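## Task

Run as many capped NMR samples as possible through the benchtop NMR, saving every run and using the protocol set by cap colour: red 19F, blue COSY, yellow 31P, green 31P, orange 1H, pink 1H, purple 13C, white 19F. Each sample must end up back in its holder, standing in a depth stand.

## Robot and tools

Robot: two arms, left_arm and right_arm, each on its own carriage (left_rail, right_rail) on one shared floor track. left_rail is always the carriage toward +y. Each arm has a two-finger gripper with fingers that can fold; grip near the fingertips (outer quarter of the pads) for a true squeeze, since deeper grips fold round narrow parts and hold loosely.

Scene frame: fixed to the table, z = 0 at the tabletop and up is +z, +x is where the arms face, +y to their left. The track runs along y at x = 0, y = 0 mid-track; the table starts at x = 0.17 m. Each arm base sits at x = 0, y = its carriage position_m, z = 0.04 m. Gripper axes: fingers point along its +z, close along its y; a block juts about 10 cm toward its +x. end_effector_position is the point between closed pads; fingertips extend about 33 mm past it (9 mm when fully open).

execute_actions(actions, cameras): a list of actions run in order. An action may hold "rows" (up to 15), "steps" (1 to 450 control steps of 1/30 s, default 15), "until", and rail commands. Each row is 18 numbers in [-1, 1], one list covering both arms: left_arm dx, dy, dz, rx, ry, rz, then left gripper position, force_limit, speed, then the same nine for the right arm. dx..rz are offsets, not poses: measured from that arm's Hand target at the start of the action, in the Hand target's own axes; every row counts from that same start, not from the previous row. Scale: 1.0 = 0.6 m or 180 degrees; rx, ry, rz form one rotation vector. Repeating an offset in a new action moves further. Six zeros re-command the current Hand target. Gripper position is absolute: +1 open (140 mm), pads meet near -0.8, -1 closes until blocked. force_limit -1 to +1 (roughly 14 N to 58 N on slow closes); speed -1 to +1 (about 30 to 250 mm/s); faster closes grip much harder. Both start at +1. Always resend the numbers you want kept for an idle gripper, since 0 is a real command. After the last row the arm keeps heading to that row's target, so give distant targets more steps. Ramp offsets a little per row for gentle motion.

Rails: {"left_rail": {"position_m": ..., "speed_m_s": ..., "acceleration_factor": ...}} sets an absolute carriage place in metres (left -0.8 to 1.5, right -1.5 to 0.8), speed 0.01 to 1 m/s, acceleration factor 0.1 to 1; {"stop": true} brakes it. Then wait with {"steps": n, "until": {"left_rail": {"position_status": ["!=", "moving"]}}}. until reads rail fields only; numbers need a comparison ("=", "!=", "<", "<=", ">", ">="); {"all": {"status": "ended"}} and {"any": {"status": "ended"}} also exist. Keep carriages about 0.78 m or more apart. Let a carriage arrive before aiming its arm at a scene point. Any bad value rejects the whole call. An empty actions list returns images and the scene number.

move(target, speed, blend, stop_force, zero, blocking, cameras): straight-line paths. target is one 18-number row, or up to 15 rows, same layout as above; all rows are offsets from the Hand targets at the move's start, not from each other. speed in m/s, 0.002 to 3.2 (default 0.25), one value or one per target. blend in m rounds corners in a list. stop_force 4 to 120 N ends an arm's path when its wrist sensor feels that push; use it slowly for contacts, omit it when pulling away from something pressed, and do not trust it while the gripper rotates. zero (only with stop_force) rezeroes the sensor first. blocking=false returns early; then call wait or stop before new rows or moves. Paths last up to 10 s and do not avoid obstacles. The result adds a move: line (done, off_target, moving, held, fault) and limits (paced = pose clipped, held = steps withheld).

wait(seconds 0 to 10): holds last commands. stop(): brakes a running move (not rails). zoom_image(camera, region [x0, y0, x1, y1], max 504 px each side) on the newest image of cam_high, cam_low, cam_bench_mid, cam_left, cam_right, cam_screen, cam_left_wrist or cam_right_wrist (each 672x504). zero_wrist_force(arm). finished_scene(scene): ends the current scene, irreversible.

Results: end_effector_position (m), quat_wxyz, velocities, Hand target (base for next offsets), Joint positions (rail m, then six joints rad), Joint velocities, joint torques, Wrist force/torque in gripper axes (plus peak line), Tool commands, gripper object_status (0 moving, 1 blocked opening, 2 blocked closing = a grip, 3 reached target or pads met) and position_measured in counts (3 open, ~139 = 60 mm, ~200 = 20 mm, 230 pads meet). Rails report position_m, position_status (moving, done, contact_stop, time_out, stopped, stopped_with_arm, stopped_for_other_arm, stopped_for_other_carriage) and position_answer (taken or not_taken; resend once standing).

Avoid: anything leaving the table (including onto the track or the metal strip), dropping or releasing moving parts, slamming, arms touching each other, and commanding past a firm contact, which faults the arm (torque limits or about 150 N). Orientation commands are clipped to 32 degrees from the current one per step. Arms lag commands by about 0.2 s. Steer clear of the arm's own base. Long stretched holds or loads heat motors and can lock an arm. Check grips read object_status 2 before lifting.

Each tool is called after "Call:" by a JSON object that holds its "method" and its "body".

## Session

Call:
{"method": "execute_actions", "body": {"actions": [], "cameras": ["all"]}}

Scene clock: 0.00 s.
left_arm: end_effector_position=(+0.3563, +1.1906, +0.5790) position_measured=3 object_status=3 end_effector_quat_wxyz=(+0.000, +0.000, +1.000, +0.000) | right_arm: end_effector_position=(+0.3563, -1.1171, +0.5790) position_measured=3 object_status=3 end_effector_quat_wxyz=(+0.000, +0.000, +1.000, +0.000)
Joint positions: left_arm=[1.112 -0.281 -2.157 1.821 -1.235 -1.571 -0.281] | right_arm=[-1.196 -0.281 -2.157 1.821 -1.235 -1.571 -0.281]
Joint velocities: within noise
Joint torques (N m): no reading
Wrist force (N): no reading
Wrist torque (N m): no reading
Wrist force, peak (N): no reading
Hand target: left_arm +0.3563, +1.1906, +0.5790; +0.000, +0.000, +1.000, +0.000 | right_arm +0.3563, -1.1171, +0.5790; +0.000, +0.000, +1.000, +0.000
Tool commands: left_gripper/position=+1.0 left_gripper/force_limit=+1.0 left_gripper/speed=+1.0 right_gripper/position=+1.0 right_gripper/force_limit=+1.0 right_gripper/speed=+1.0
left_rail: position_m=1.112 position_status=done
right_rail: position_m=-1.196 position_status=done

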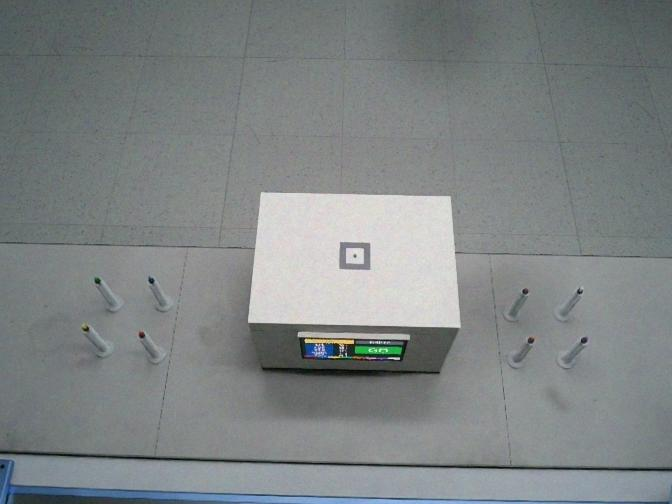

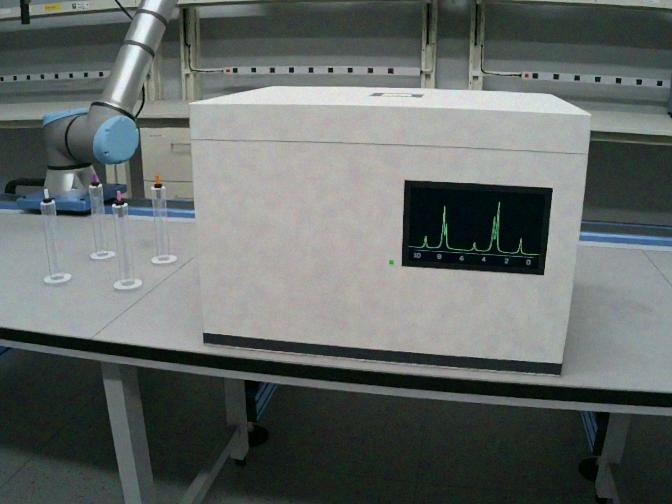

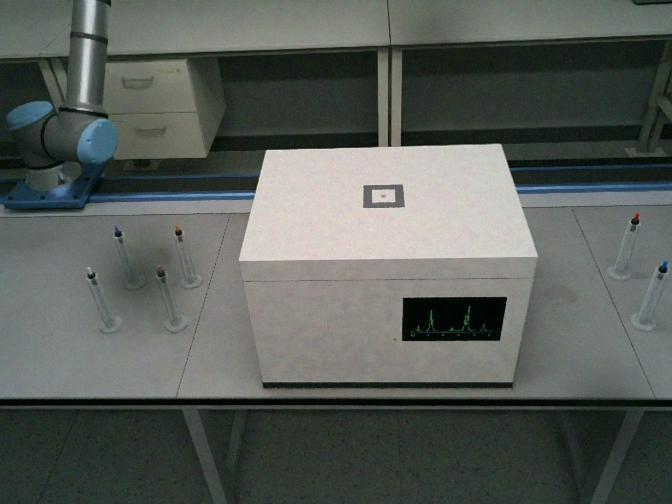

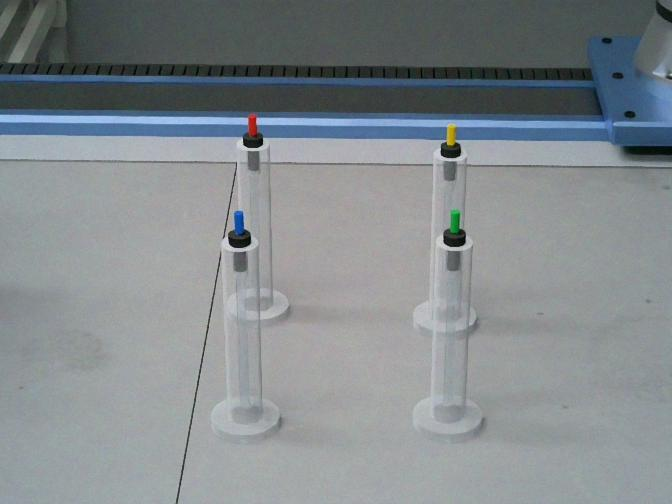

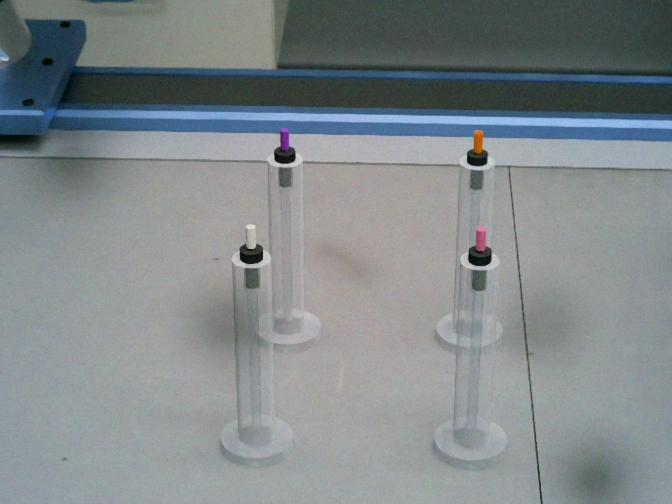

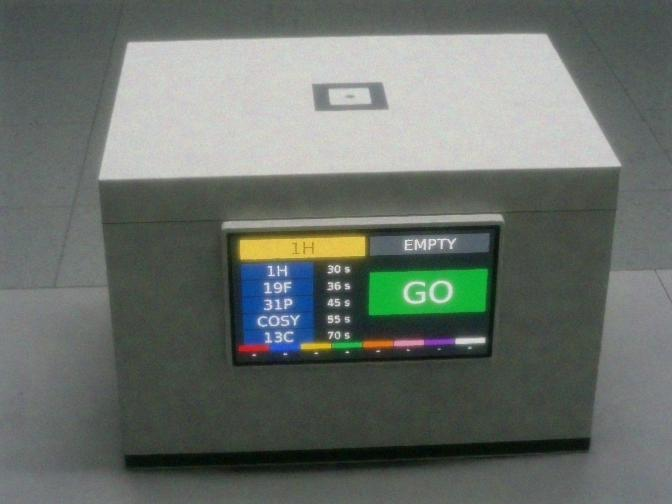

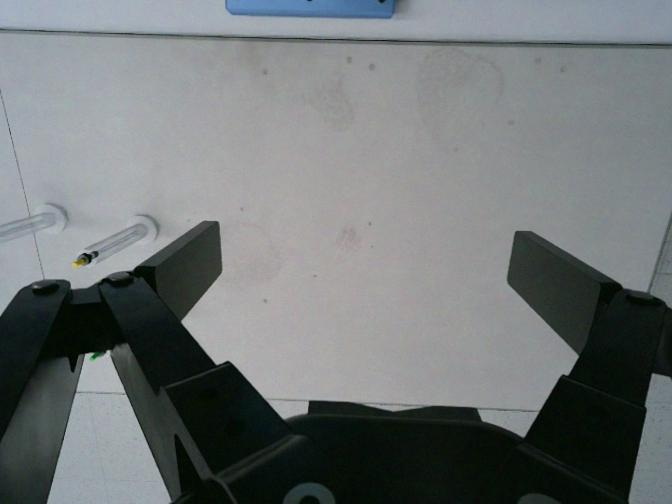

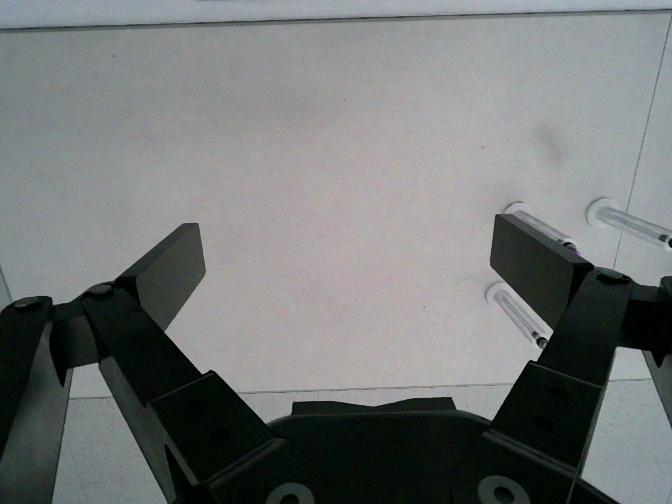

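Call:
{"method": "execute_actions", "body": {"actions": [{"left_rail":{"position_m":0.45},"right_rail":{"position_m":-0.45},"rows":[[0,0,0,0,0,0,-0.35,-0.5,1,0,0,0,0,0,0,-0.35,-0.5,1]],"steps":120,"until":{"all":{"status":"ended"}}}], "cameras": []}}

Scene clock: 149.67 s.
left_arm: end_effector_position=(+0.3563, +0.5286, +0.5790) position_measured=173 object_status=3 end_effector_quat_wxyz=(+0.000, +0.000, +1.000, +0.000) | right_arm: end_effector_position=(+0.3563, -0.3714, +0.5790) position_measured=173 object_status=3 end_effector_quat_wxyz=(+0.000, +0.000, +1.000, +0.000)
Joint positions: left_arm=[0.45 -0.281 -2.157 1.821 -1.235 -1.571 -0.281] | right_arm=[-0.45 -0.281 -2.157 1.821 -1.235 -1.571 -0.281]
Joint torques (N m): left_arm=[4.78 -1.36 -51.1 -5.04 0.01 0.01] | right_arm=[2.44 5.47 -52.47 -4.85 0.58 -0.07]
Wrist force (N): left_arm=[0.6 0.1 0.0] | right_arm=[0.0 0.7 -0.5]
Wrist torque (N m): left_arm=[0.01 -0.14 0.00] | right_arm=[0.16 0.00 -0.01]
Wrist force, peak (N): left_arm=[0.1 1.9 0.6] | right_arm=[0.4 1.8 -0.6]
Hand target: left_arm +0.3563, +0.5286, +0.5790; +0.000, +0.000, +1.000, +0.000 | right_arm +0.3563, -0.3714, +0.5790; +0.000, +0.000, +1.000, +0.000
Off the commanded pose: left_arm 0.000 m, 0 deg | right_arm 0.000 m, 0 deg.
left_rail: position_m=0.450 position_status=done
right_rail: position_m=-0.450 position_status=done
No camera images: "cameras" was empty.

Call:
{"method": "move", "body": {"target": [-0.2278,0.1107,0.465,0,0,0,-0.35,-0.5,1,-0.2533,-0.3835,0.465,0,0,0,-0.35,-0.5,1], "speed": 0.5, "cameras": ["cam_left_wrist","cam_right_wrist","cam_screen"]}}

Call:
{"method": "zoom_image", "body": {"camera": "cam_left_wrist", "region": [300, 130, 420, 270]}}

Call:
{"method": "zoom_image", "body": {"camera": "cam_right_wrist", "region": [280, 130, 400, 270]}}

Call:
{"method": "zoom_image", "body": {"camera": "cam_screen", "region": [90, 20, 590, 380]}}

Scene clock: 164.73 s.
left_arm: end_effector_position=(+0.4930, +0.5950, +0.3001) position_measured=173 object_status=3 end_effector_quat_wxyz=(+0.000, +0.000, +1.000, +0.000) | right_arm: end_effector_position=(+0.5082, -0.6014, +0.3001) position_measured=173 object_status=3 end_effector_quat_wxyz=(+0.000, +0.000, +1.000, +0.000)
Joint positions: left_arm=[0.45 -0.06 -1.875 2.167 -1.863 -1.571 -0.06] | right_arm=[-0.45 -0.624 -1.843 2.145 -1.873 -1.571 -0.624]
Joint torques (N m): left_arm=[14.99 -11.06 -39.04 -8.56 -2.32 1.93] | right_arm=[-10.04 -13.54 -68.63 -7.77 3.79 -3.47]
Wrist force (N): left_arm=[-0.3 -0.6 0.0] | right_arm=[0.5 0.5 0.5]
Wrist torque (N m): left_arm=[-0.14 0.04 -0.01] | right_arm=[0.11 -0.11 0.07]
Wrist force, peak (N): left_arm=[1.1 -0.3 -2.5] | right_arm=[1.3 2.4 -2.1]
Hand target: left_arm +0.4930, +0.5950, +0.3000; +0.000, +0.000, +1.000, +0.000 | right_arm +0.5083, -0.6015, +0.3000; +0.000, +0.000, +1.000, +0.000
Off the commanded pose: left_arm 0.000 m, 0 deg | right_arm 0.000 m, 0 deg.
left_rail: position_m=0.450 position_status=done
right_rail: position_m=-0.450 position_status=done
move: done
Images, in order (width x height): cam_screen 672x504, cam_left_wrist 672x504, cam_right_wrist 672x504.

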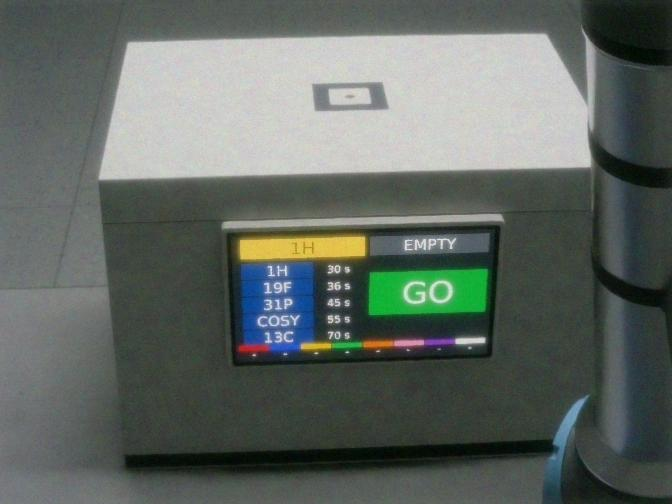

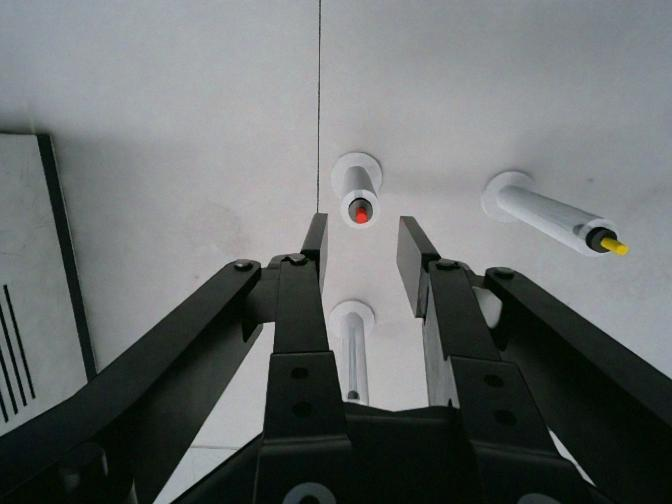

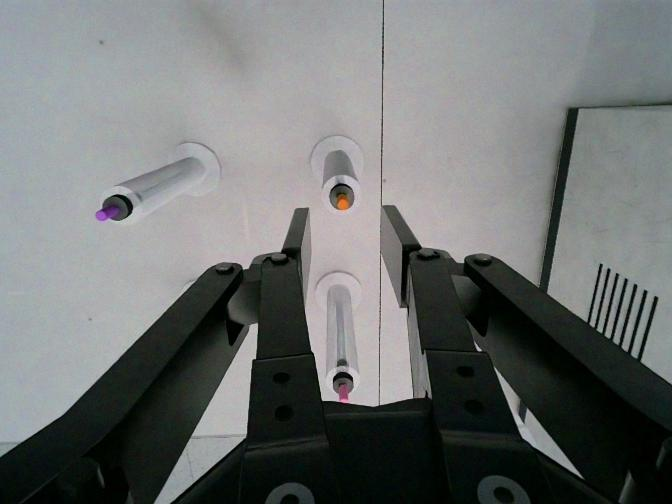

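Scaled by 3.600 from the camera's 672x504 image, which has a finer 960x720 frame.

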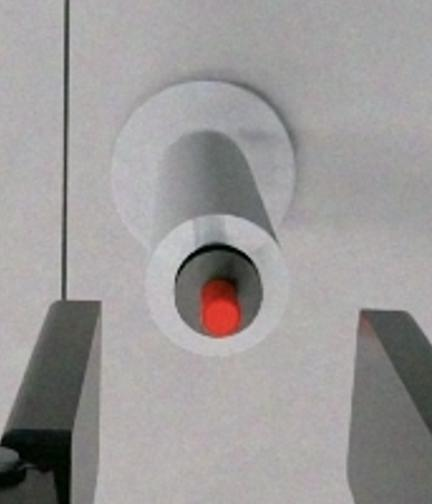

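Scaled by 3.600 from the camera's 672x504 image, which has a finer 960x720 frame.

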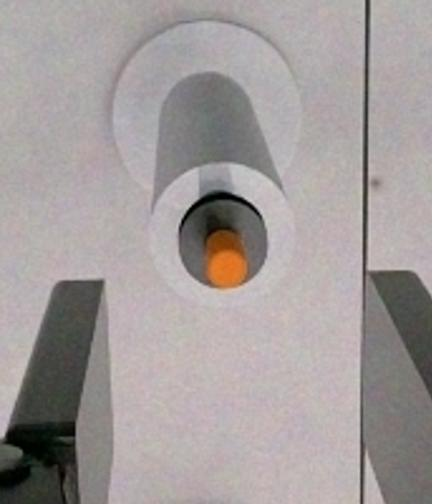

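Scaled by 1.008 from the camera's 672x504 image, which has a finer 960x720 frame.

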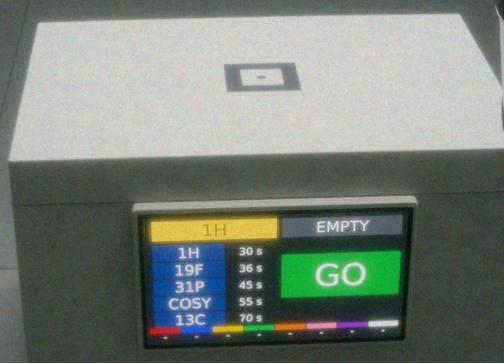

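Call:
{"method": "move", "body": {"target": [[-0.0055,0.0013,0.1417,0,0,0,-0.35,-0.5,1,-0.0017,0.001,0.1413,0,0,0,-0.35,-0.5,1],[-0.0055,0.0013,0.1417,0,0,0,-1,-0.5,-1,-0.0017,0.001,0.1413,0,0,0,-1,-0.5,-1],[-0.0055,0.0013,-0.2333,0,0,0,-1,-0.5,-1,-0.0017,0.001,-0.2333,0,0,0,-1,-0.5,-1],[-0.145,-0.2917,-0.5,0,0,0,-1,-0.5,-1,-0.1528,0.3025,-0.5333,0,0,0,-1,-0.5,-1],[-0.2117,-0.4417,-0.55,0,0,0,-1,-0.5,-1,-0.2712,0.9175,-0.52,0,0,0,-1,-0.5,-1]], "speed": [0.25,0.25,0.4,0.6,0.6], "blend": [0,0,0.05,0.08,0], "cameras": ["cam_right_wrist","cam_left_wrist","cam_screen"]}}

Call:
{"method": "zoom_image", "body": {"camera": "cam_right_wrist", "region": [280, 110, 400, 250]}}

Call:
{"method": "zoom_image", "body": {"camera": "cam_left_wrist", "region": [300, 150, 420, 290]}}

Scene clock: 250.67 s.
left_arm: end_effector_position=(+0.6200, +0.3300, +0.6300) position_measured=204 object_status=2 end_effector_quat_wxyz=(+0.000, +0.000, +1.000, +0.000) | right_arm: end_effector_position=(+0.6710, -0.0512, +0.6120) position_measured=204 object_status=2 end_effector_quat_wxyz=(+0.000, +0.000, +1.000, +0.000)
Joint positions: left_arm=[0.45 -0.471 -1.68 1.431 -1.322 -1.571 -0.471] | right_arm=[-0.45 0.311 -1.435 1.214 -1.351 -1.571 0.311]
Joint torques (N m): left_arm=[-11.15 -32.21 -65.08 -1.5 2.06 -1.98] | right_arm=[12.76 -43.63 -71.03 -1.95 -3.16 3.39]
Wrist force (N): left_arm=[0.4 -0.3 -0.4] | right_arm=[0.3 0.1 -0.2]
Wrist torque (N m): left_arm=[-0.06 -0.13 0.25] | right_arm=[0.02 -0.09 -0.31]
Wrist force, peak (N): left_arm=[-0.2 -0.1 -4.8] | right_arm=[0.7 0.1 -4.3]
Hand target: left_arm +0.6200, +0.3300, +0.6300; +0.000, +0.000, +1.000, +0.000 | right_arm +0.6710, -0.0510, +0.6120; +0.000, +0.000, +1.000, +0.000
Off the commanded pose: left_arm 0.000 m, 0 deg | right_arm 0.000 m, 0 deg.
left_rail: position_m=0.450 position_status=done
right_rail: position_m=-0.450 position_status=done
move: done
Images, in order (width x height): cam_screen 672x504, cam_left_wrist 672x504, cam_right_wrist 672x504.

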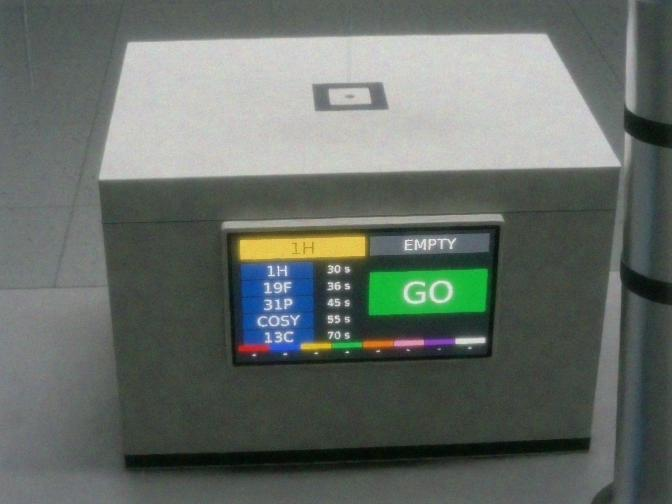

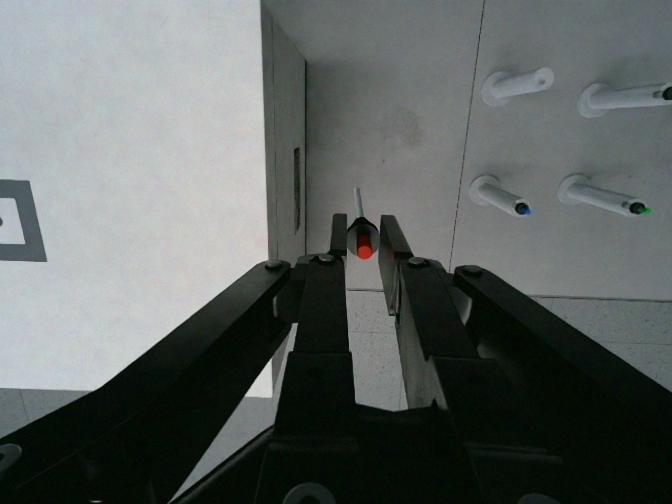

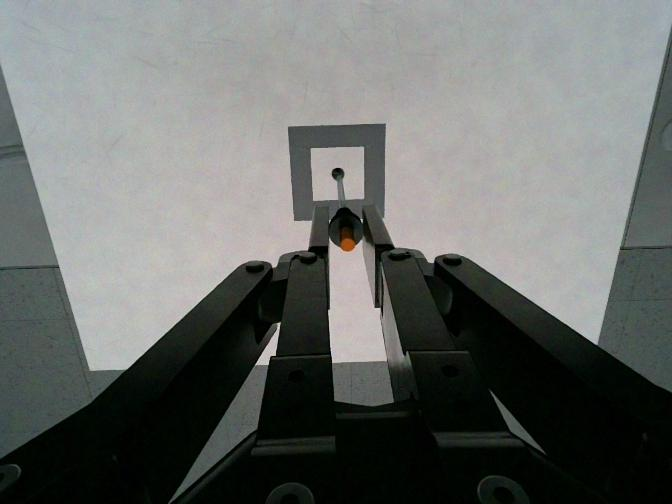

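Scaled by 3.600 from the camera's 672x504 image, which has a finer 960x720 frame.

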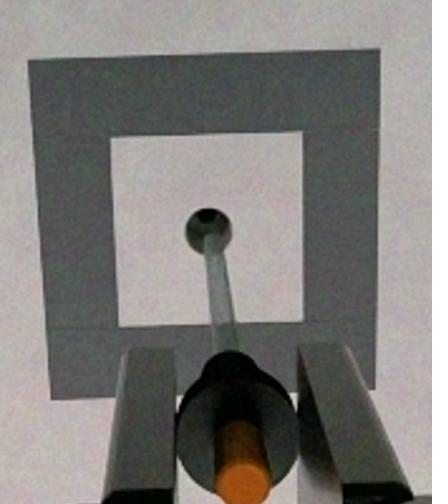

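Scaled by 3.600 from the camera's 672x504 image, which has a finer 960x720 frame.

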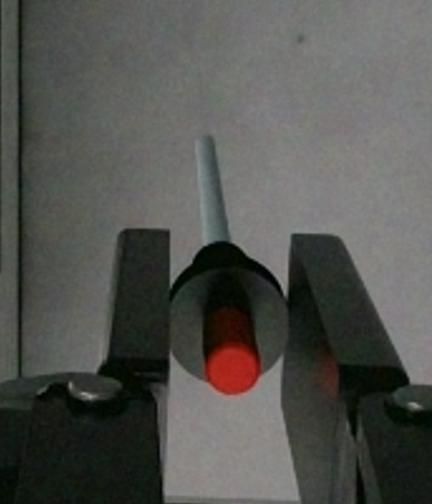

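Call:
{"method": "move", "body": {"target": [0,0,0,0,0,0,-1,-0.5,-1,-0.0023,-0.0013,0.0192,0,0,0,-1,-0.5,-1], "speed": 0.1, "cameras": ["cam_right_wrist","cam_screen"]}}

Call:
{"method": "zoom_image", "body": {"camera": "cam_right_wrist", "region": [300, 130, 380, 220]}}

Call:
{"method": "zoom_image", "body": {"camera": "cam_screen", "region": [290, 40, 410, 130]}}

Scene clock: 303.37 s.
left_arm: end_effector_position=(+0.6200, +0.3300, +0.6300) position_measured=204 object_status=2 end_effector_quat_wxyz=(+0.000, +0.000, +1.000, +0.000) | right_arm: end_effector_position=(+0.6724, -0.0518, +0.6006) position_measured=204 object_status=2 end_effector_quat_wxyz=(+0.000, +0.000, +1.000, +0.000)
Joint positions: left_arm=[0.45 -0.471 -1.68 1.431 -1.322 -1.571 -0.471] | right_arm=[-0.45 0.31 -1.437 1.238 -1.371 -1.571 0.31]
Joint torques (N m): left_arm=[-11.25 -29.79 -64.69 -1.36 1.94 -2.34] | right_arm=[-8.94 -68.81 -38.78 -8.22 -3.14 -3.44]
Wrist force (N): left_arm=[0.2 -0.4 -0.2] | right_arm=[0.7 0.1 -0.1]
Wrist torque (N m): left_arm=[-0.09 -0.09 0.25] | right_arm=[0.02 -0.18 0.07]
Wrist force, peak (N): left_arm=[0.0 -0.3 -0.9] | right_arm=[0.8 -0.4 0.3]
Hand target: left_arm +0.6200, +0.3300, +0.6300; +0.000, +0.000, +1.000, +0.000 | right_arm +0.6724, -0.0518, +0.6005; +0.000, +0.000, +1.000, +0.000
Off the commanded pose: left_arm 0.000 m, 0 deg | right_arm 0.000 m, 0 deg.
left_rail: position_m=0.450 position_status=done
right_rail: position_m=-0.450 position_status=done
move: done
Images, in order (width x height): cam_screen 672x504, cam_right_wrist 672x504.

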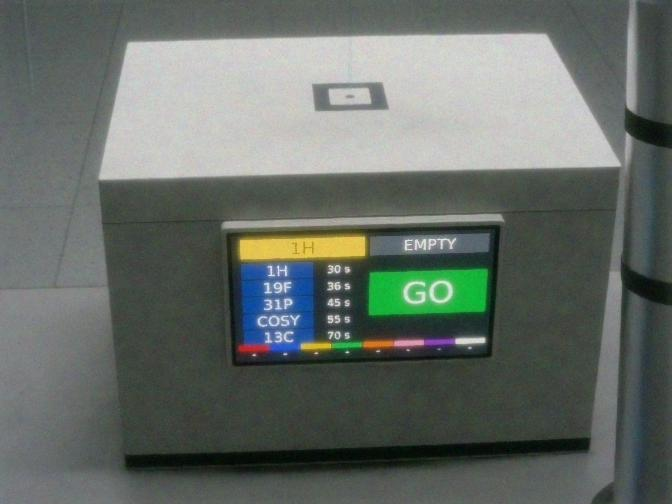

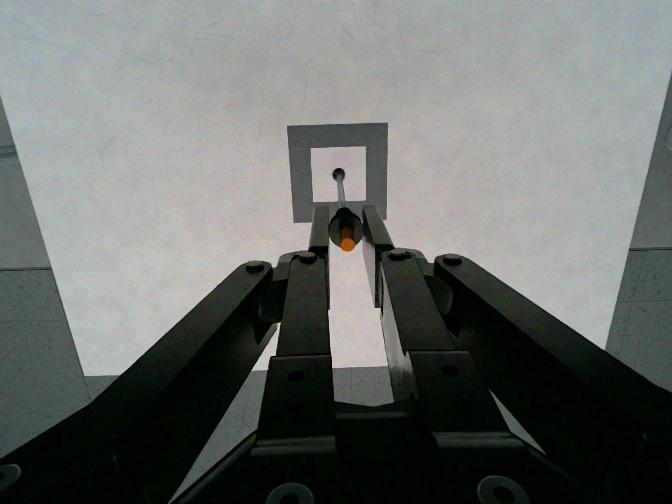

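Scaled by 5.600 from the camera's 672x504 image, which has a finer 960x720 frame.

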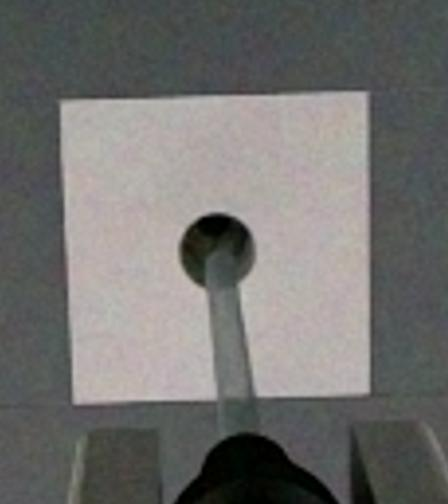

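Scaled by 4.200 from the camera's 672x504 image, which has a finer 960x720 frame.

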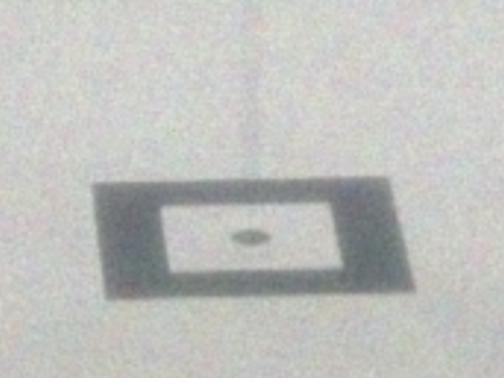

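Call:
{"method": "move", "body": {"target": [[0,0,0,0,0,0,-1,-0.5,-1,-0.001,-0.0007,0.02,0,0,0,-1,-0.5,-1],[0,0,0,0,0,0,-1,-0.5,-1,-0.001,-0.0007,0.1675,0,0,0,-1,-0.5,-1],[0,0,0,0,0,0,-1,-0.5,-1,-0.001,-0.0007,0.2425,0,0,0,-1,-0.5,-1],[0,0,0,0,0,0,-1,-0.5,-1,-0.001,-0.0007,0.2842,0,0,0,-1,-0.5,-1]], "speed": [0.15,0.15,0.12,0.05], "stop_force": 6, "cameras": ["cam_right_wrist","cam_screen"]}}

Scene clock: 325.83 s.
left_arm: end_effector_position=(+0.6200, +0.3300, +0.6300) position_measured=204 object_status=2 end_effector_quat_wxyz=(+0.000, +0.000, +1.000, +0.000) | right_arm: end_effector_position=(+0.6728, -0.0523, +0.4874) position_measured=204 object_status=2 end_effector_quat_wxyz=(+0.000, +0.000, +1.000, +0.000)
Joint positions: left_arm=[0.45 -0.471 -1.68 1.431 -1.322 -1.571 -0.471] | right_arm=[-0.45 0.309 -1.455 1.457 -1.572 -1.571 0.309]
Joint torques (N m): left_arm=[-11.9 -30.47 -64.06 -1.15 2.12 -1.7] | right_arm=[-1.27 -57.74 -75.8 -3.27 -1.37 -2.95]
Wrist force (N): left_arm=[0.2 -0.1 -0.5] | right_arm=[3.5 1.7 4.8]
Wrist torque (N m): left_arm=[-0.02 -0.08 0.25] | right_arm=[-0.01 -0.09 0.07]
Wrist force, peak (N): left_arm=[-0.1 -0.5 -0.9] | right_arm=[3.8 2.3 -6.0]
Hand target: left_arm +0.6200, +0.3300, +0.6300; +0.000, +0.000, +1.000, +0.000 | right_arm +0.6728, -0.0523, +0.4874; +0.000, +0.000, +1.000, +0.000 (not the last commanded pose)
Off the commanded pose: left_arm 0.000 m, 0 deg | right_arm 0.057 m, 0 deg.
left_rail: position_m=0.450 position_status=done
right_rail: position_m=-0.450 position_status=done
move: contact (right_arm); path passed 2 of 4 targets
Images, in order (width x height): cam_screen 672x504, cam_right_wrist 672x504.

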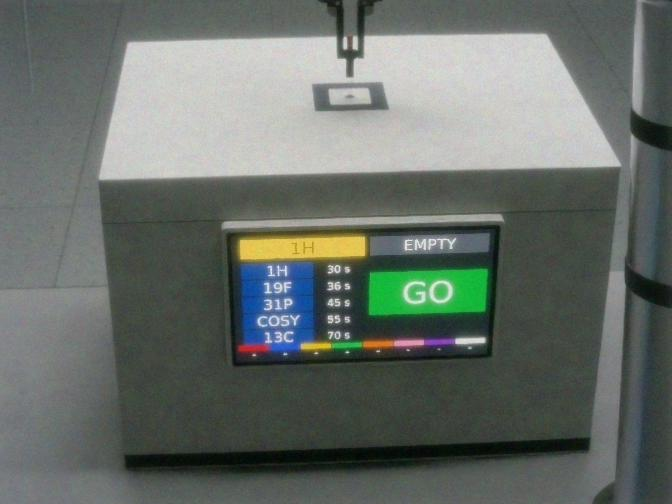

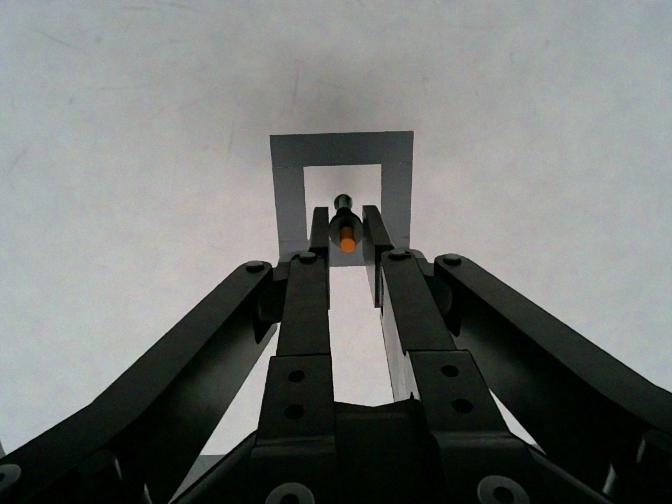

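Call:
{"method": "zoom_image", "body": {"camera": "cam_right_wrist", "region": [260, 120, 420, 270]}}

Call:
{"method": "zoom_image", "body": {"camera": "cam_right_wrist", "region": [310, 180, 380, 260]}}

Call:
{"method": "zoom_image", "body": {"camera": "cam_screen", "region": [290, 40, 410, 130]}}

Scaled by 3.150 from the camera's 672x504 image, which has a finer 960x720 frame.

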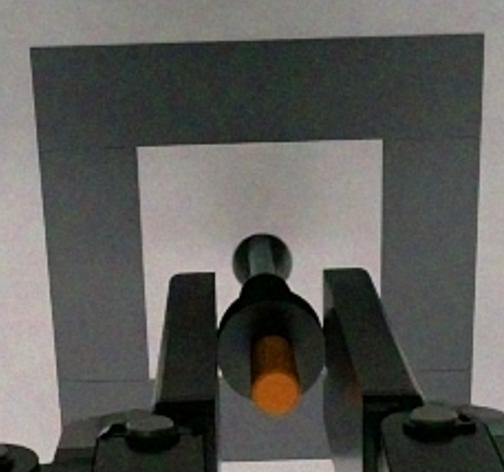

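Scaled by 6.300 from the camera's 672x504 image, which has a finer 960x720 frame.

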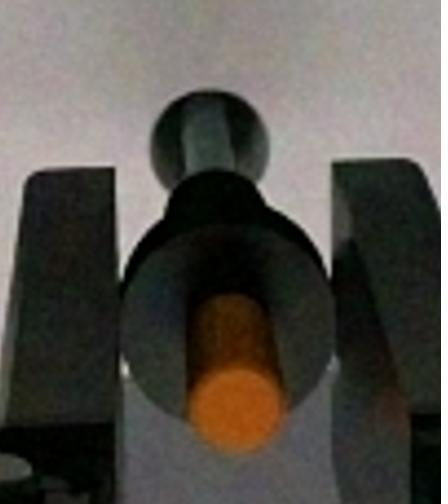

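Scaled by 4.200 from the camera's 672x504 image, which has a finer 960x720 frame.

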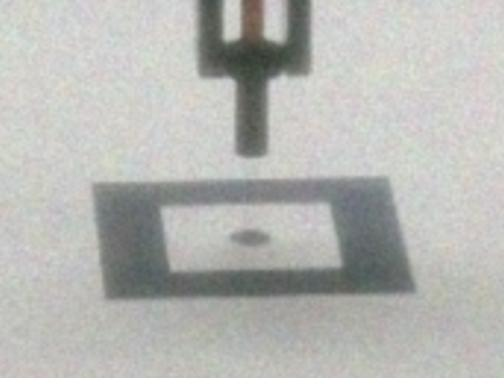

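Call:
{"method": "move", "body": {"target": [0,0,0,0,0,0,-1,-0.5,-1,0.001,0.0007,-0.0033,0,0,0,-1,-0.5,-1], "speed": 0.05, "cameras": []}}

Scene clock: 370.53 s.
left_arm: end_effector_position=(+0.6200, +0.3300, +0.6300) position_measured=204 object_status=2 end_effector_quat_wxyz=(+0.000, +0.000, +1.000, +0.000) | right_arm: end_effector_position=(+0.6723, -0.0519, +0.4893) position_measured=204 object_status=2 end_effector_quat_wxyz=(+0.000, +0.000, +1.000, +0.000)
Joint positions: left_arm=[0.45 -0.471 -1.68 1.431 -1.322 -1.571 -0.471] | right_arm=[-0.45 0.31 -1.455 1.454 -1.569 -1.571 0.31]
Joint torques (N m): left_arm=[-10.96 -29.08 -64.12 -1.19 2.21 -2.2] | right_arm=[13.85 -66.39 -70.39 -1.8 -1.06 3.38]
Wrist force (N): left_arm=[-0.1 0.0 -0.5] | right_arm=[0.3 0.0 -0.2]
Wrist torque (N m): left_arm=[0.00 -0.04 0.25] | right_arm=[0.01 -0.10 -0.25]
Wrist force, peak (N): left_arm=[-0.5 -0.3 -0.8] | right_arm=[3.4 2.0 5.4]
Hand target: left_arm +0.6200, +0.3300, +0.6300; +0.000, +0.000, +1.000, +0.000 | right_arm +0.6722, -0.0519, +0.4894; +0.000, +0.000, +1.000, +0.000
Off the commanded pose: left_arm 0.000 m, 0 deg | right_arm 0.000 m, 0 deg.
left_rail: position_m=0.450 position_status=done
right_rail: position_m=-0.450 position_status=done
move: done
No camera images: "cameras" was empty.

Call:
{"method": "move", "body": {"target": [[0,0,0,0,0,0,-1,-0.5,-1,0.0005,0.0004,0.0573,0,0,0,-1,-0.5,-1],[0,0,0,0,0,0,-1,-0.5,-1,0.0005,0.0004,0.099,0,0,0,-1,-0.5,-1]], "speed": [0.08,0.05], "stop_force": 7, "cameras": ["cam_right_wrist","cam_screen"]}}

Scene clock: 384.27 s.
left_arm: end_effector_position=(+0.6200, +0.3300, +0.6300) position_measured=204 object_status=2 end_effector_quat_wxyz=(+0.000, +0.000, +1.000, +0.000) | right_arm: end_effector_position=(+0.6719, -0.0517, +0.4360) position_measured=204 object_status=2 end_effector_quat_wxyz=(+0.000, +0.000, +1.000, +0.000)
Joint positions: left_arm=[0.45 -0.471 -1.68 1.431 -1.322 -1.571 -0.471] | right_arm=[-0.45 0.31 -1.452 1.544 -1.662 -1.571 0.31]
Joint torques (N m): left_arm=[-12.93 -32.33 -65.13 -1.63 2.1 -1.94] | right_arm=[4.89 -67.82 -71.05 -2.25 -2.77 3.46]
Wrist force (N): left_arm=[-0.2 0.1 -0.5] | right_arm=[0.2 0.2 0.6]
Wrist torque (N m): left_arm=[0.02 0.00 0.25] | right_arm=[0.06 -0.07 -0.29]
Wrist force, peak (N): left_arm=[-0.2 -0.1 -0.9] | right_arm=[0.1 -0.8 -10.1]
Hand target: left_arm +0.6200, +0.3300, +0.6300; +0.000, +0.000, +1.000, +0.000 | right_arm +0.6719, -0.0517, +0.4360; +0.000, +0.000, +1.000, +0.000 (not the last commanded pose)
Off the commanded pose: left_arm 0.000 m, 0 deg | right_arm 0.006 m, 0 deg.
left_rail: position_m=0.450 position_status=done
right_rail: position_m=-0.450 position_status=done
move: contact (right_arm); path passed 1 of 2 targets
Images, in order (width x height): cam_screen 672x504, cam_right_wrist 672x504.

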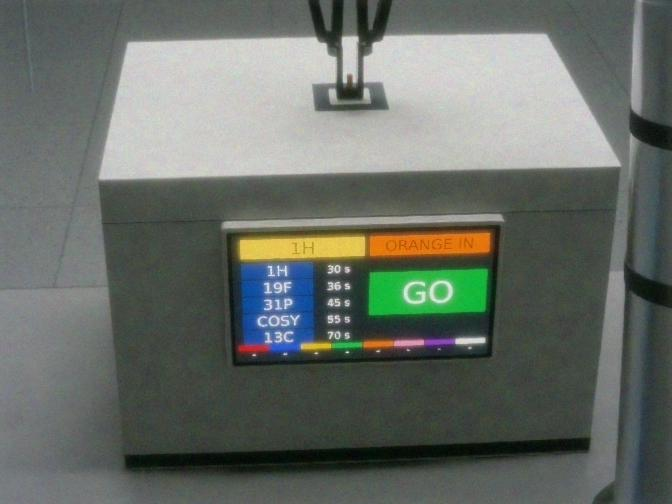

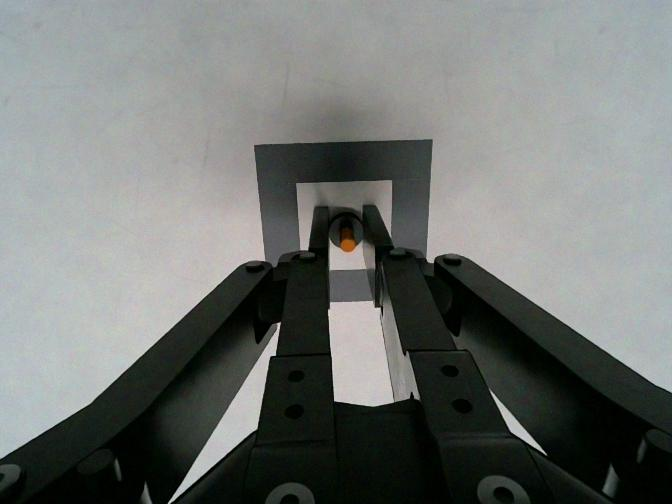

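Call:
{"method": "move", "body": {"target": [[0,0,0,0,0,0,-1,-0.5,-1,0,0,0,0,0,0,-0.35,-0.5,1],[0,0,0,0,0,0,-1,-0.5,-1,0,0,-0.157,0,0,0,-0.35,-0.5,1],[0,0,0,0,0,0,-1,-0.5,-1,0.3408,-0.0827,-0.1733,0,-0.0833,0,-1,-1,0.5]], "speed": [0.3,0.3,0.6], "blend": [0,0.03,0], "cameras": ["cam_screen"]}}

Scene clock: 397.57 s.
left_arm: end_effector_position=(+0.6200, +0.3300, +0.6300) position_measured=204 object_status=2 end_effector_quat_wxyz=(+0.000, +0.000, +1.000, +0.000) | right_arm: end_effector_position=(+0.4675, -0.1012, +0.5402) position_measured=235 object_status=3 end_effector_quat_wxyz=(+0.130, +0.000, +0.992, +0.000)
Joint positions: left_arm=[0.45 -0.471 -1.68 1.431 -1.322 -1.571 -0.471] | right_arm=[-0.45 0.399 -1.905 1.833 -1.74 -1.671 0.386]
Joint torques (N m): left_arm=[-10.75 -29.82 -63.35 -2 2 -1.5] | right_arm=[12.79 -31.57 -40.97 -8.29 -3.39 3.53]
Wrist force (N): left_arm=[0.0 -0.1 -0.6] | right_arm=[0.6 0.2 -0.5]
Wrist torque (N m): left_arm=[-0.03 -0.05 0.25] | right_arm=[0.02 -0.12 -0.41]
Wrist force, peak (N): left_arm=[0.2 -0.3 -0.8] | right_arm=[4.3 -0.7 -0.5]
Hand target: left_arm +0.6200, +0.3300, +0.6300; +0.000, +0.000, +1.000, +0.000 | right_arm +0.4675, -0.1012, +0.5402; +0.130, +0.000, +0.992, +0.000
Off the commanded pose: left_arm 0.000 m, 0 deg | right_arm 0.000 m, 0 deg.
left_rail: position_m=0.450 position_status=done
right_rail: position_m=-0.450 position_status=done
move: done
Images, in order (width x height): cam_screen 672x504.

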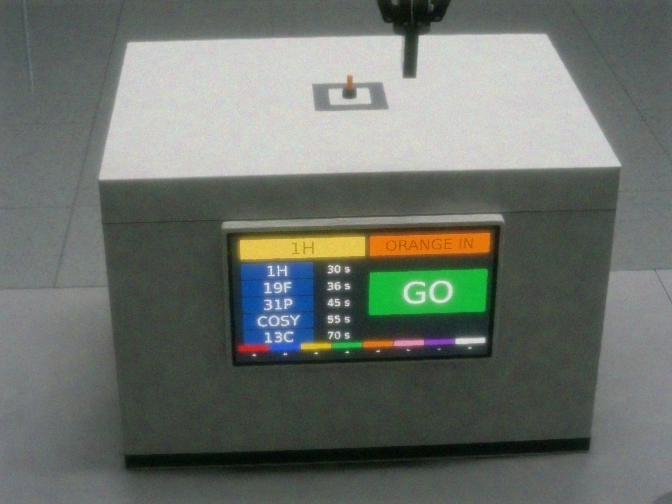

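Call:
{"method": "move", "body": {"target": [[0,0,0,0,0,0,-1,-0.5,-1,0.3009,-0.0418,0.0921,0,-0.0833,0,-1,-1,0.5],[0,0,0,0,0,0,-1,-0.5,-1,0.2159,-0.0418,0.3996,0,-0.0833,0,-1,-1,0.5]], "speed": [0.6,0.4], "blend": [0.05,0], "cameras": ["cam_screen"]}}

Call:
{"method": "move", "body": {"target": [0,0,0,0,0,0,-1,-0.5,-1,-0.0231,0,0.01333,0,0,0,-1,-1,0.5], "speed": 0.03, "stop_force": 15, "cameras": ["cam_screen"]}}

Call:
{"method": "move", "body": {"target": [0,0,0,0,0,0,-1,-0.5,-1,0.0144,0,-0.0083,0,0,0,-1,-1,0.5], "speed": 0.1, "cameras": ["cam_screen"]}}

Scene clock: 419.43 s.
left_arm: end_effector_position=(+0.6200, +0.3300, +0.6300) position_measured=204 object_status=2 end_effector_quat_wxyz=(+0.000, +0.000, +1.000, +0.000) | right_arm: end_effector_position=(+0.4041, -0.1265, +0.2752) position_measured=235 object_status=3 end_effector_quat_wxyz=(+0.258, +0.000, +0.966, +0.000)
Joint positions: left_arm=[0.45 -0.471 -1.68 1.431 -1.322 -1.571 -0.471] | right_arm=[-0.45 0.493 -2.001 2.476 -2.515 -1.81 0.436]
Joint torques (N m): left_arm=[-11.63 -29.51 -63.74 -2 1.76 -1.72] | right_arm=[-10.73 7.94 -36.77 -9.03 3.52 -3.85]
Wrist force (N): left_arm=[0.2 -0.2 -0.3] | right_arm=[-0.1 -0.8 -0.1]
Wrist torque (N m): left_arm=[-0.06 -0.09 0.24] | right_arm=[-0.25 0.04 -0.16]
Wrist force, peak (N): left_arm=[-0.4 -0.4 -0.8] | right_arm=[3.4 -1.0 -2.2]
Hand target: left_arm +0.6200, +0.3300, +0.6300; +0.000, +0.000, +1.000, +0.000 | right_arm +0.4041, -0.1265, +0.2751; +0.258, +0.000, +0.966, +0.000
Off the commanded pose: left_arm 0.000 m, 0 deg | right_arm 0.000 m, 0 deg.
left_rail: position_m=0.450 position_status=done
right_rail: position_m=-0.450 position_status=done
move: done
Images, in order (width x height): cam_screen 672x504.

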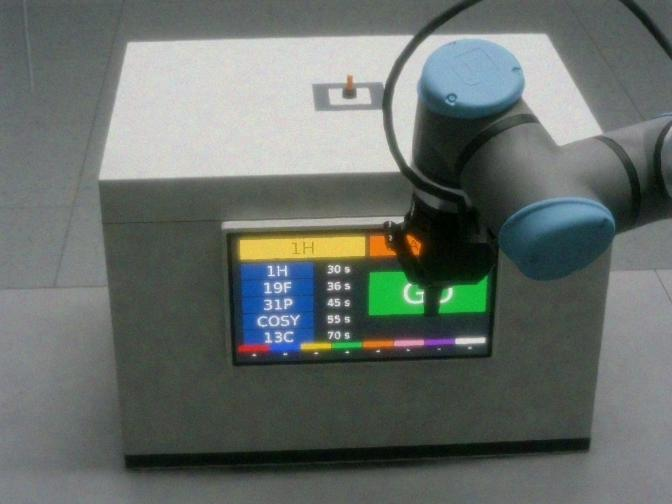

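Scene clock: 421.17 s.
left_arm: end_effector_position=(+0.6200, +0.3300, +0.6300) position_measured=204 object_status=2 end_effector_quat_wxyz=(+0.000, +0.000, +1.000, +0.000) | right_arm: end_effector_position=(+0.4139, -0.1265, +0.2751) position_measured=235 object_status=3 end_effector_quat_wxyz=(+0.258, +0.000, +0.966, +0.000)
Joint positions: left_arm=[0.45 -0.471 -1.68 1.431 -1.322 -1.571 -0.471] | right_arm=[-0.45 0.481 -1.985 2.469 -2.526 -1.804 0.424]
Joint torques (N m): left_arm=[-9.52 -30.21 -63.07 -1.84 1.78 -1.87] | right_arm=[10.04 -22.22 -43.17 -5.23 -5.05 2.87]
Wrist force (N): left_arm=[0.4 -0.2 -0.4] | right_arm=[9.2 1.0 -1.4]
Wrist torque (N m): left_arm=[-0.05 -0.15 0.25] | right_arm=[-0.15 0.35 -0.54]
Wrist force, peak (N): left_arm=[-0.4 -0.3 -0.7] | right_arm=[47.1 -6.6 -51.6]
Hand target: left_arm +0.6200, +0.3300, +0.6300; +0.000, +0.000, +1.000, +0.000 | right_arm +0.4139, -0.1265, +0.2751; +0.258, +0.000, +0.966, +0.000 (not the last commanded pose)
Off the commanded pose: left_arm 0.000 m, 0 deg | right_arm 0.006 m, 0 deg.
left_rail: position_m=0.450 position_status=done
right_rail: position_m=-0.450 position_status=done
move: contact (right_arm)
Images, in order (width x height): cam_screen 672x504.

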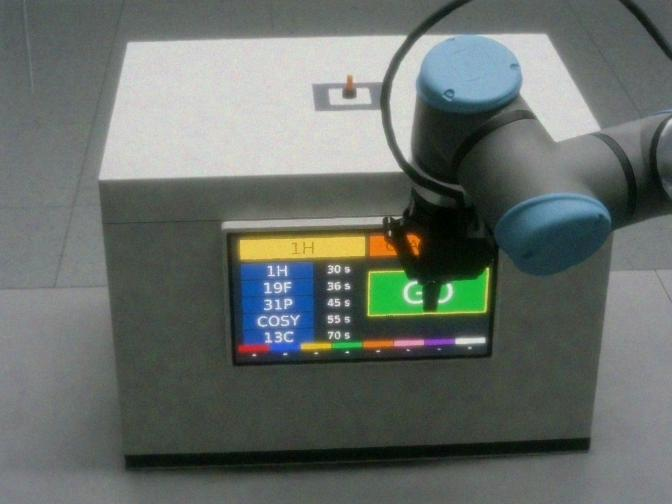

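Scene clock: 421.93 s.
left_arm: end_effector_position=(+0.6200, +0.3300, +0.6300) position_measured=204 object_status=2 end_effector_quat_wxyz=(+0.000, +0.000, +1.000, +0.000) | right_arm: end_effector_position=(+0.4041, -0.1265, +0.2751) position_measured=235 object_status=3 end_effector_quat_wxyz=(+0.258, +0.000, +0.966, +0.000)
Joint positions: left_arm=[0.45 -0.471 -1.68 1.431 -1.322 -1.571 -0.471] | right_arm=[-0.45 0.493 -2.001 2.476 -2.515 -1.81 0.436]
Joint torques (N m): left_arm=[-8.87 -31.57 -62.33 -2.07 2.22 -1.43] | right_arm=[8.27 -20.25 -37.26 -2.75 -4.33 3.51]
Wrist force (N): left_arm=[0.0 -0.2 -0.4] | right_arm=[-0.2 -0.1 -0.2]
Wrist torque (N m): left_arm=[-0.04 -0.05 0.25] | right_arm=[-0.10 0.05 -0.53]
Wrist force, peak (N): left_arm=[-0.2 -0.2 -0.8] | right_arm=[9.4 0.9 -1.8]
Hand target: left_arm +0.6200, +0.3300, +0.6300; +0.000, +0.000, +1.000, +0.000 | right_arm +0.4039, -0.1265, +0.2751; +0.258, +0.000, +0.966, +0.000
Off the commanded pose: left_arm 0.000 m, 0 deg | right_arm 0.000 m, 0 deg.
left_rail: position_m=0.450 position_status=done
right_rail: position_m=-0.450 position_status=done
move: done
Images, in order (width x height): cam_screen 672x504.

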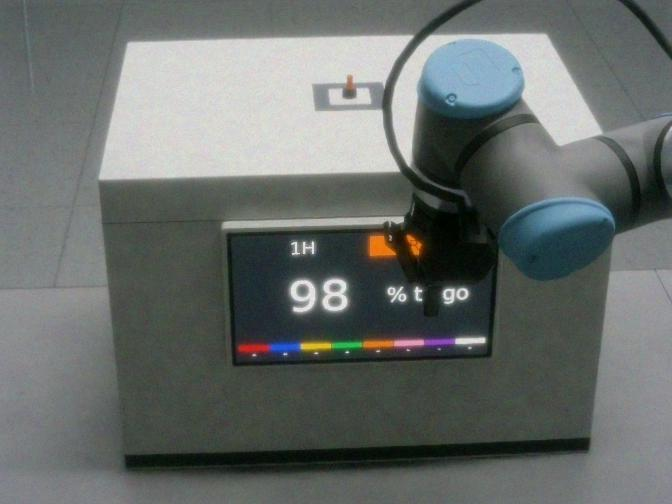

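Call:
{"method": "wait", "body": {"seconds": 0.5, "cameras": ["cam_screen"]}}

Scene clock: 471.53 s.
left_arm: end_effector_position=(+0.6200, +0.3300, +0.6300) position_measured=204 object_status=2 end_effector_quat_wxyz=(+0.000, +0.000, +1.000, +0.000) | right_arm: end_effector_position=(+0.4039, -0.1265, +0.2751) position_measured=235 object_status=3 end_effector_quat_wxyz=(+0.258, +0.000, +0.966, +0.000)
Joint positions: left_arm=[0.45 -0.471 -1.68 1.431 -1.322 -1.571 -0.471] | right_arm=[-0.45 0.494 -2.001 2.476 -2.515 -1.81 0.436]
Joint torques (N m): left_arm=[-7.68 -29.14 -63.15 -1.66 1.92 -1.83] | right_arm=[14.82 -20.52 -36.55 -2.32 -3.89 3.5]
Wrist force (N): left_arm=[0.3 -0.1 -0.4] | right_arm=[-0.5 -0.4 -0.4]
Wrist torque (N m): left_arm=[-0.02 -0.13 0.25] | right_arm=[-0.17 0.12 -0.52]
Wrist force, peak (N): left_arm=[-0.3 -0.6 -0.8] | right_arm=[0.1 -0.2 -1.1]
Hand target: left_arm +0.6200, +0.3300, +0.6300; +0.000, +0.000, +1.000, +0.000 | right_arm +0.4039, -0.1265, +0.2751; +0.258, +0.000, +0.966, +0.000
Tool commands: left_gripper/position=-1.0 left_gripper/force_limit=-0.5 left_gripper/speed=-1.0 right_gripper/position=-1.0 right_gripper/force_limit=-1.0 right_gripper/speed=+0.5
Off the commanded pose: left_arm 0.000 m, 0 deg | right_arm 0.000 m, 0 deg.
left_rail: position_m=0.450 position_status=done
right_rail: position_m=-0.450 position_status=done
wait: 0.50 s; at rest from the start
Images, in order (width x height): cam_screen 672x504.

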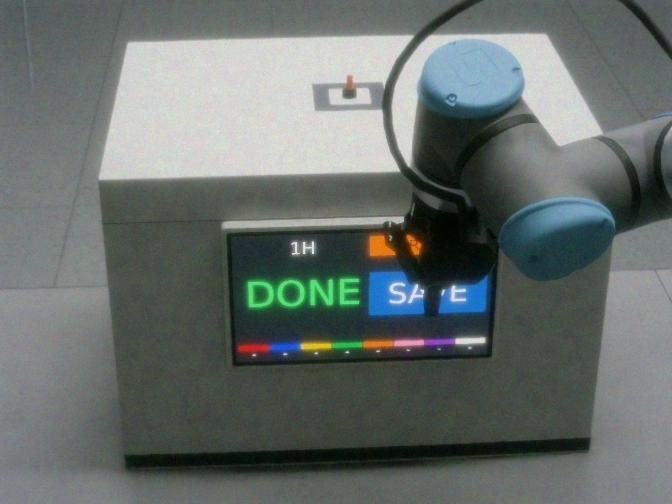

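Call:
{"method": "move", "body": {"target": [[0,0,0,0,0,0,-1,-0.5,-1,-0.01559,0,0.009,0,0,0,-1,-1,0.5],[0,0,0,0,0,0,-1,-0.5,-1,0,0,0,0,0,0,-1,-1,0.5],[0,0,0,0,0,0,-1,-0.5,-1,-0.00797,0.2842,-0.00714,0,0,0,-1,-1,0.5],[0,0,0,0,0,0,-1,-0.5,-1,-0.01981,0.2842,-0.0003,0,0,0,-1,-1,0.5]], "speed": [0.04,0.15,0.45,0.04], "blend": [0,0.004,0.004,0], "cameras": ["cam_screen"]}}

Scene clock: 484.63 s.
left_arm: end_effector_position=(+0.6200, +0.3300, +0.6300) position_measured=204 object_status=2 end_effector_quat_wxyz=(+0.000, +0.000, +1.000, +0.000) | right_arm: end_effector_position=(+0.4139, +0.0439, +0.2810) position_measured=235 object_status=3 end_effector_quat_wxyz=(+0.258, +0.000, +0.966, +0.000)
Joint positions: left_arm=[0.45 -0.471 -1.68 1.431 -1.322 -1.571 -0.471] | right_arm=[-0.45 0.79 -1.696 2.243 -2.502 -1.933 0.719]
Joint torques (N m): left_arm=[-9.04 -31.19 -62.95 -1.67 1.94 -1.68] | right_arm=[3.55 -11.51 -72.34 -6.17 -5.71 3.28]
Wrist force (N): left_arm=[0.1 0.1 0.0] | right_arm=[14.5 -7.4 -13.4]
Wrist torque (N m): left_arm=[0.02 -0.07 0.25] | right_arm=[-0.04 0.32 -0.43]
Wrist force, peak (N): left_arm=[-0.1 -0.2 -1.2] | right_arm=[18.6 -3.4 -23.2]
Hand target: left_arm +0.6200, +0.3300, +0.6300; +0.000, +0.000, +1.000, +0.000 | right_arm +0.4141, +0.0440, +0.2811; +0.258, +0.000, +0.966, +0.000
Off the commanded pose: left_arm 0.000 m, 0 deg | right_arm 0.000 m, 0 deg.
left_rail: position_m=0.450 position_status=done
right_rail: position_m=-0.450 position_status=done
move: done
Images, in order (width x height): cam_screen 672x504.

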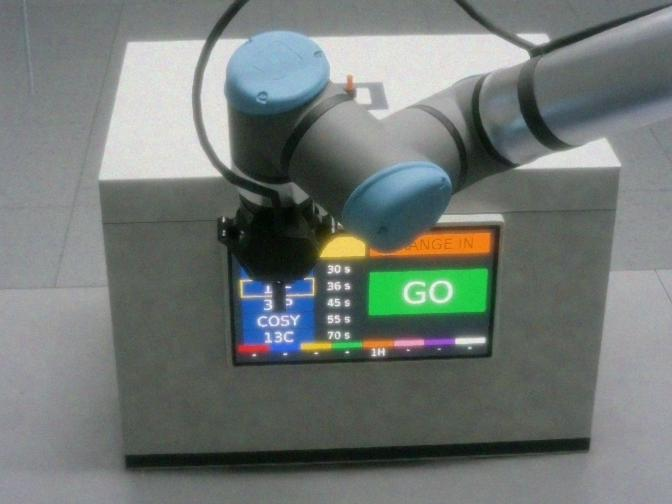

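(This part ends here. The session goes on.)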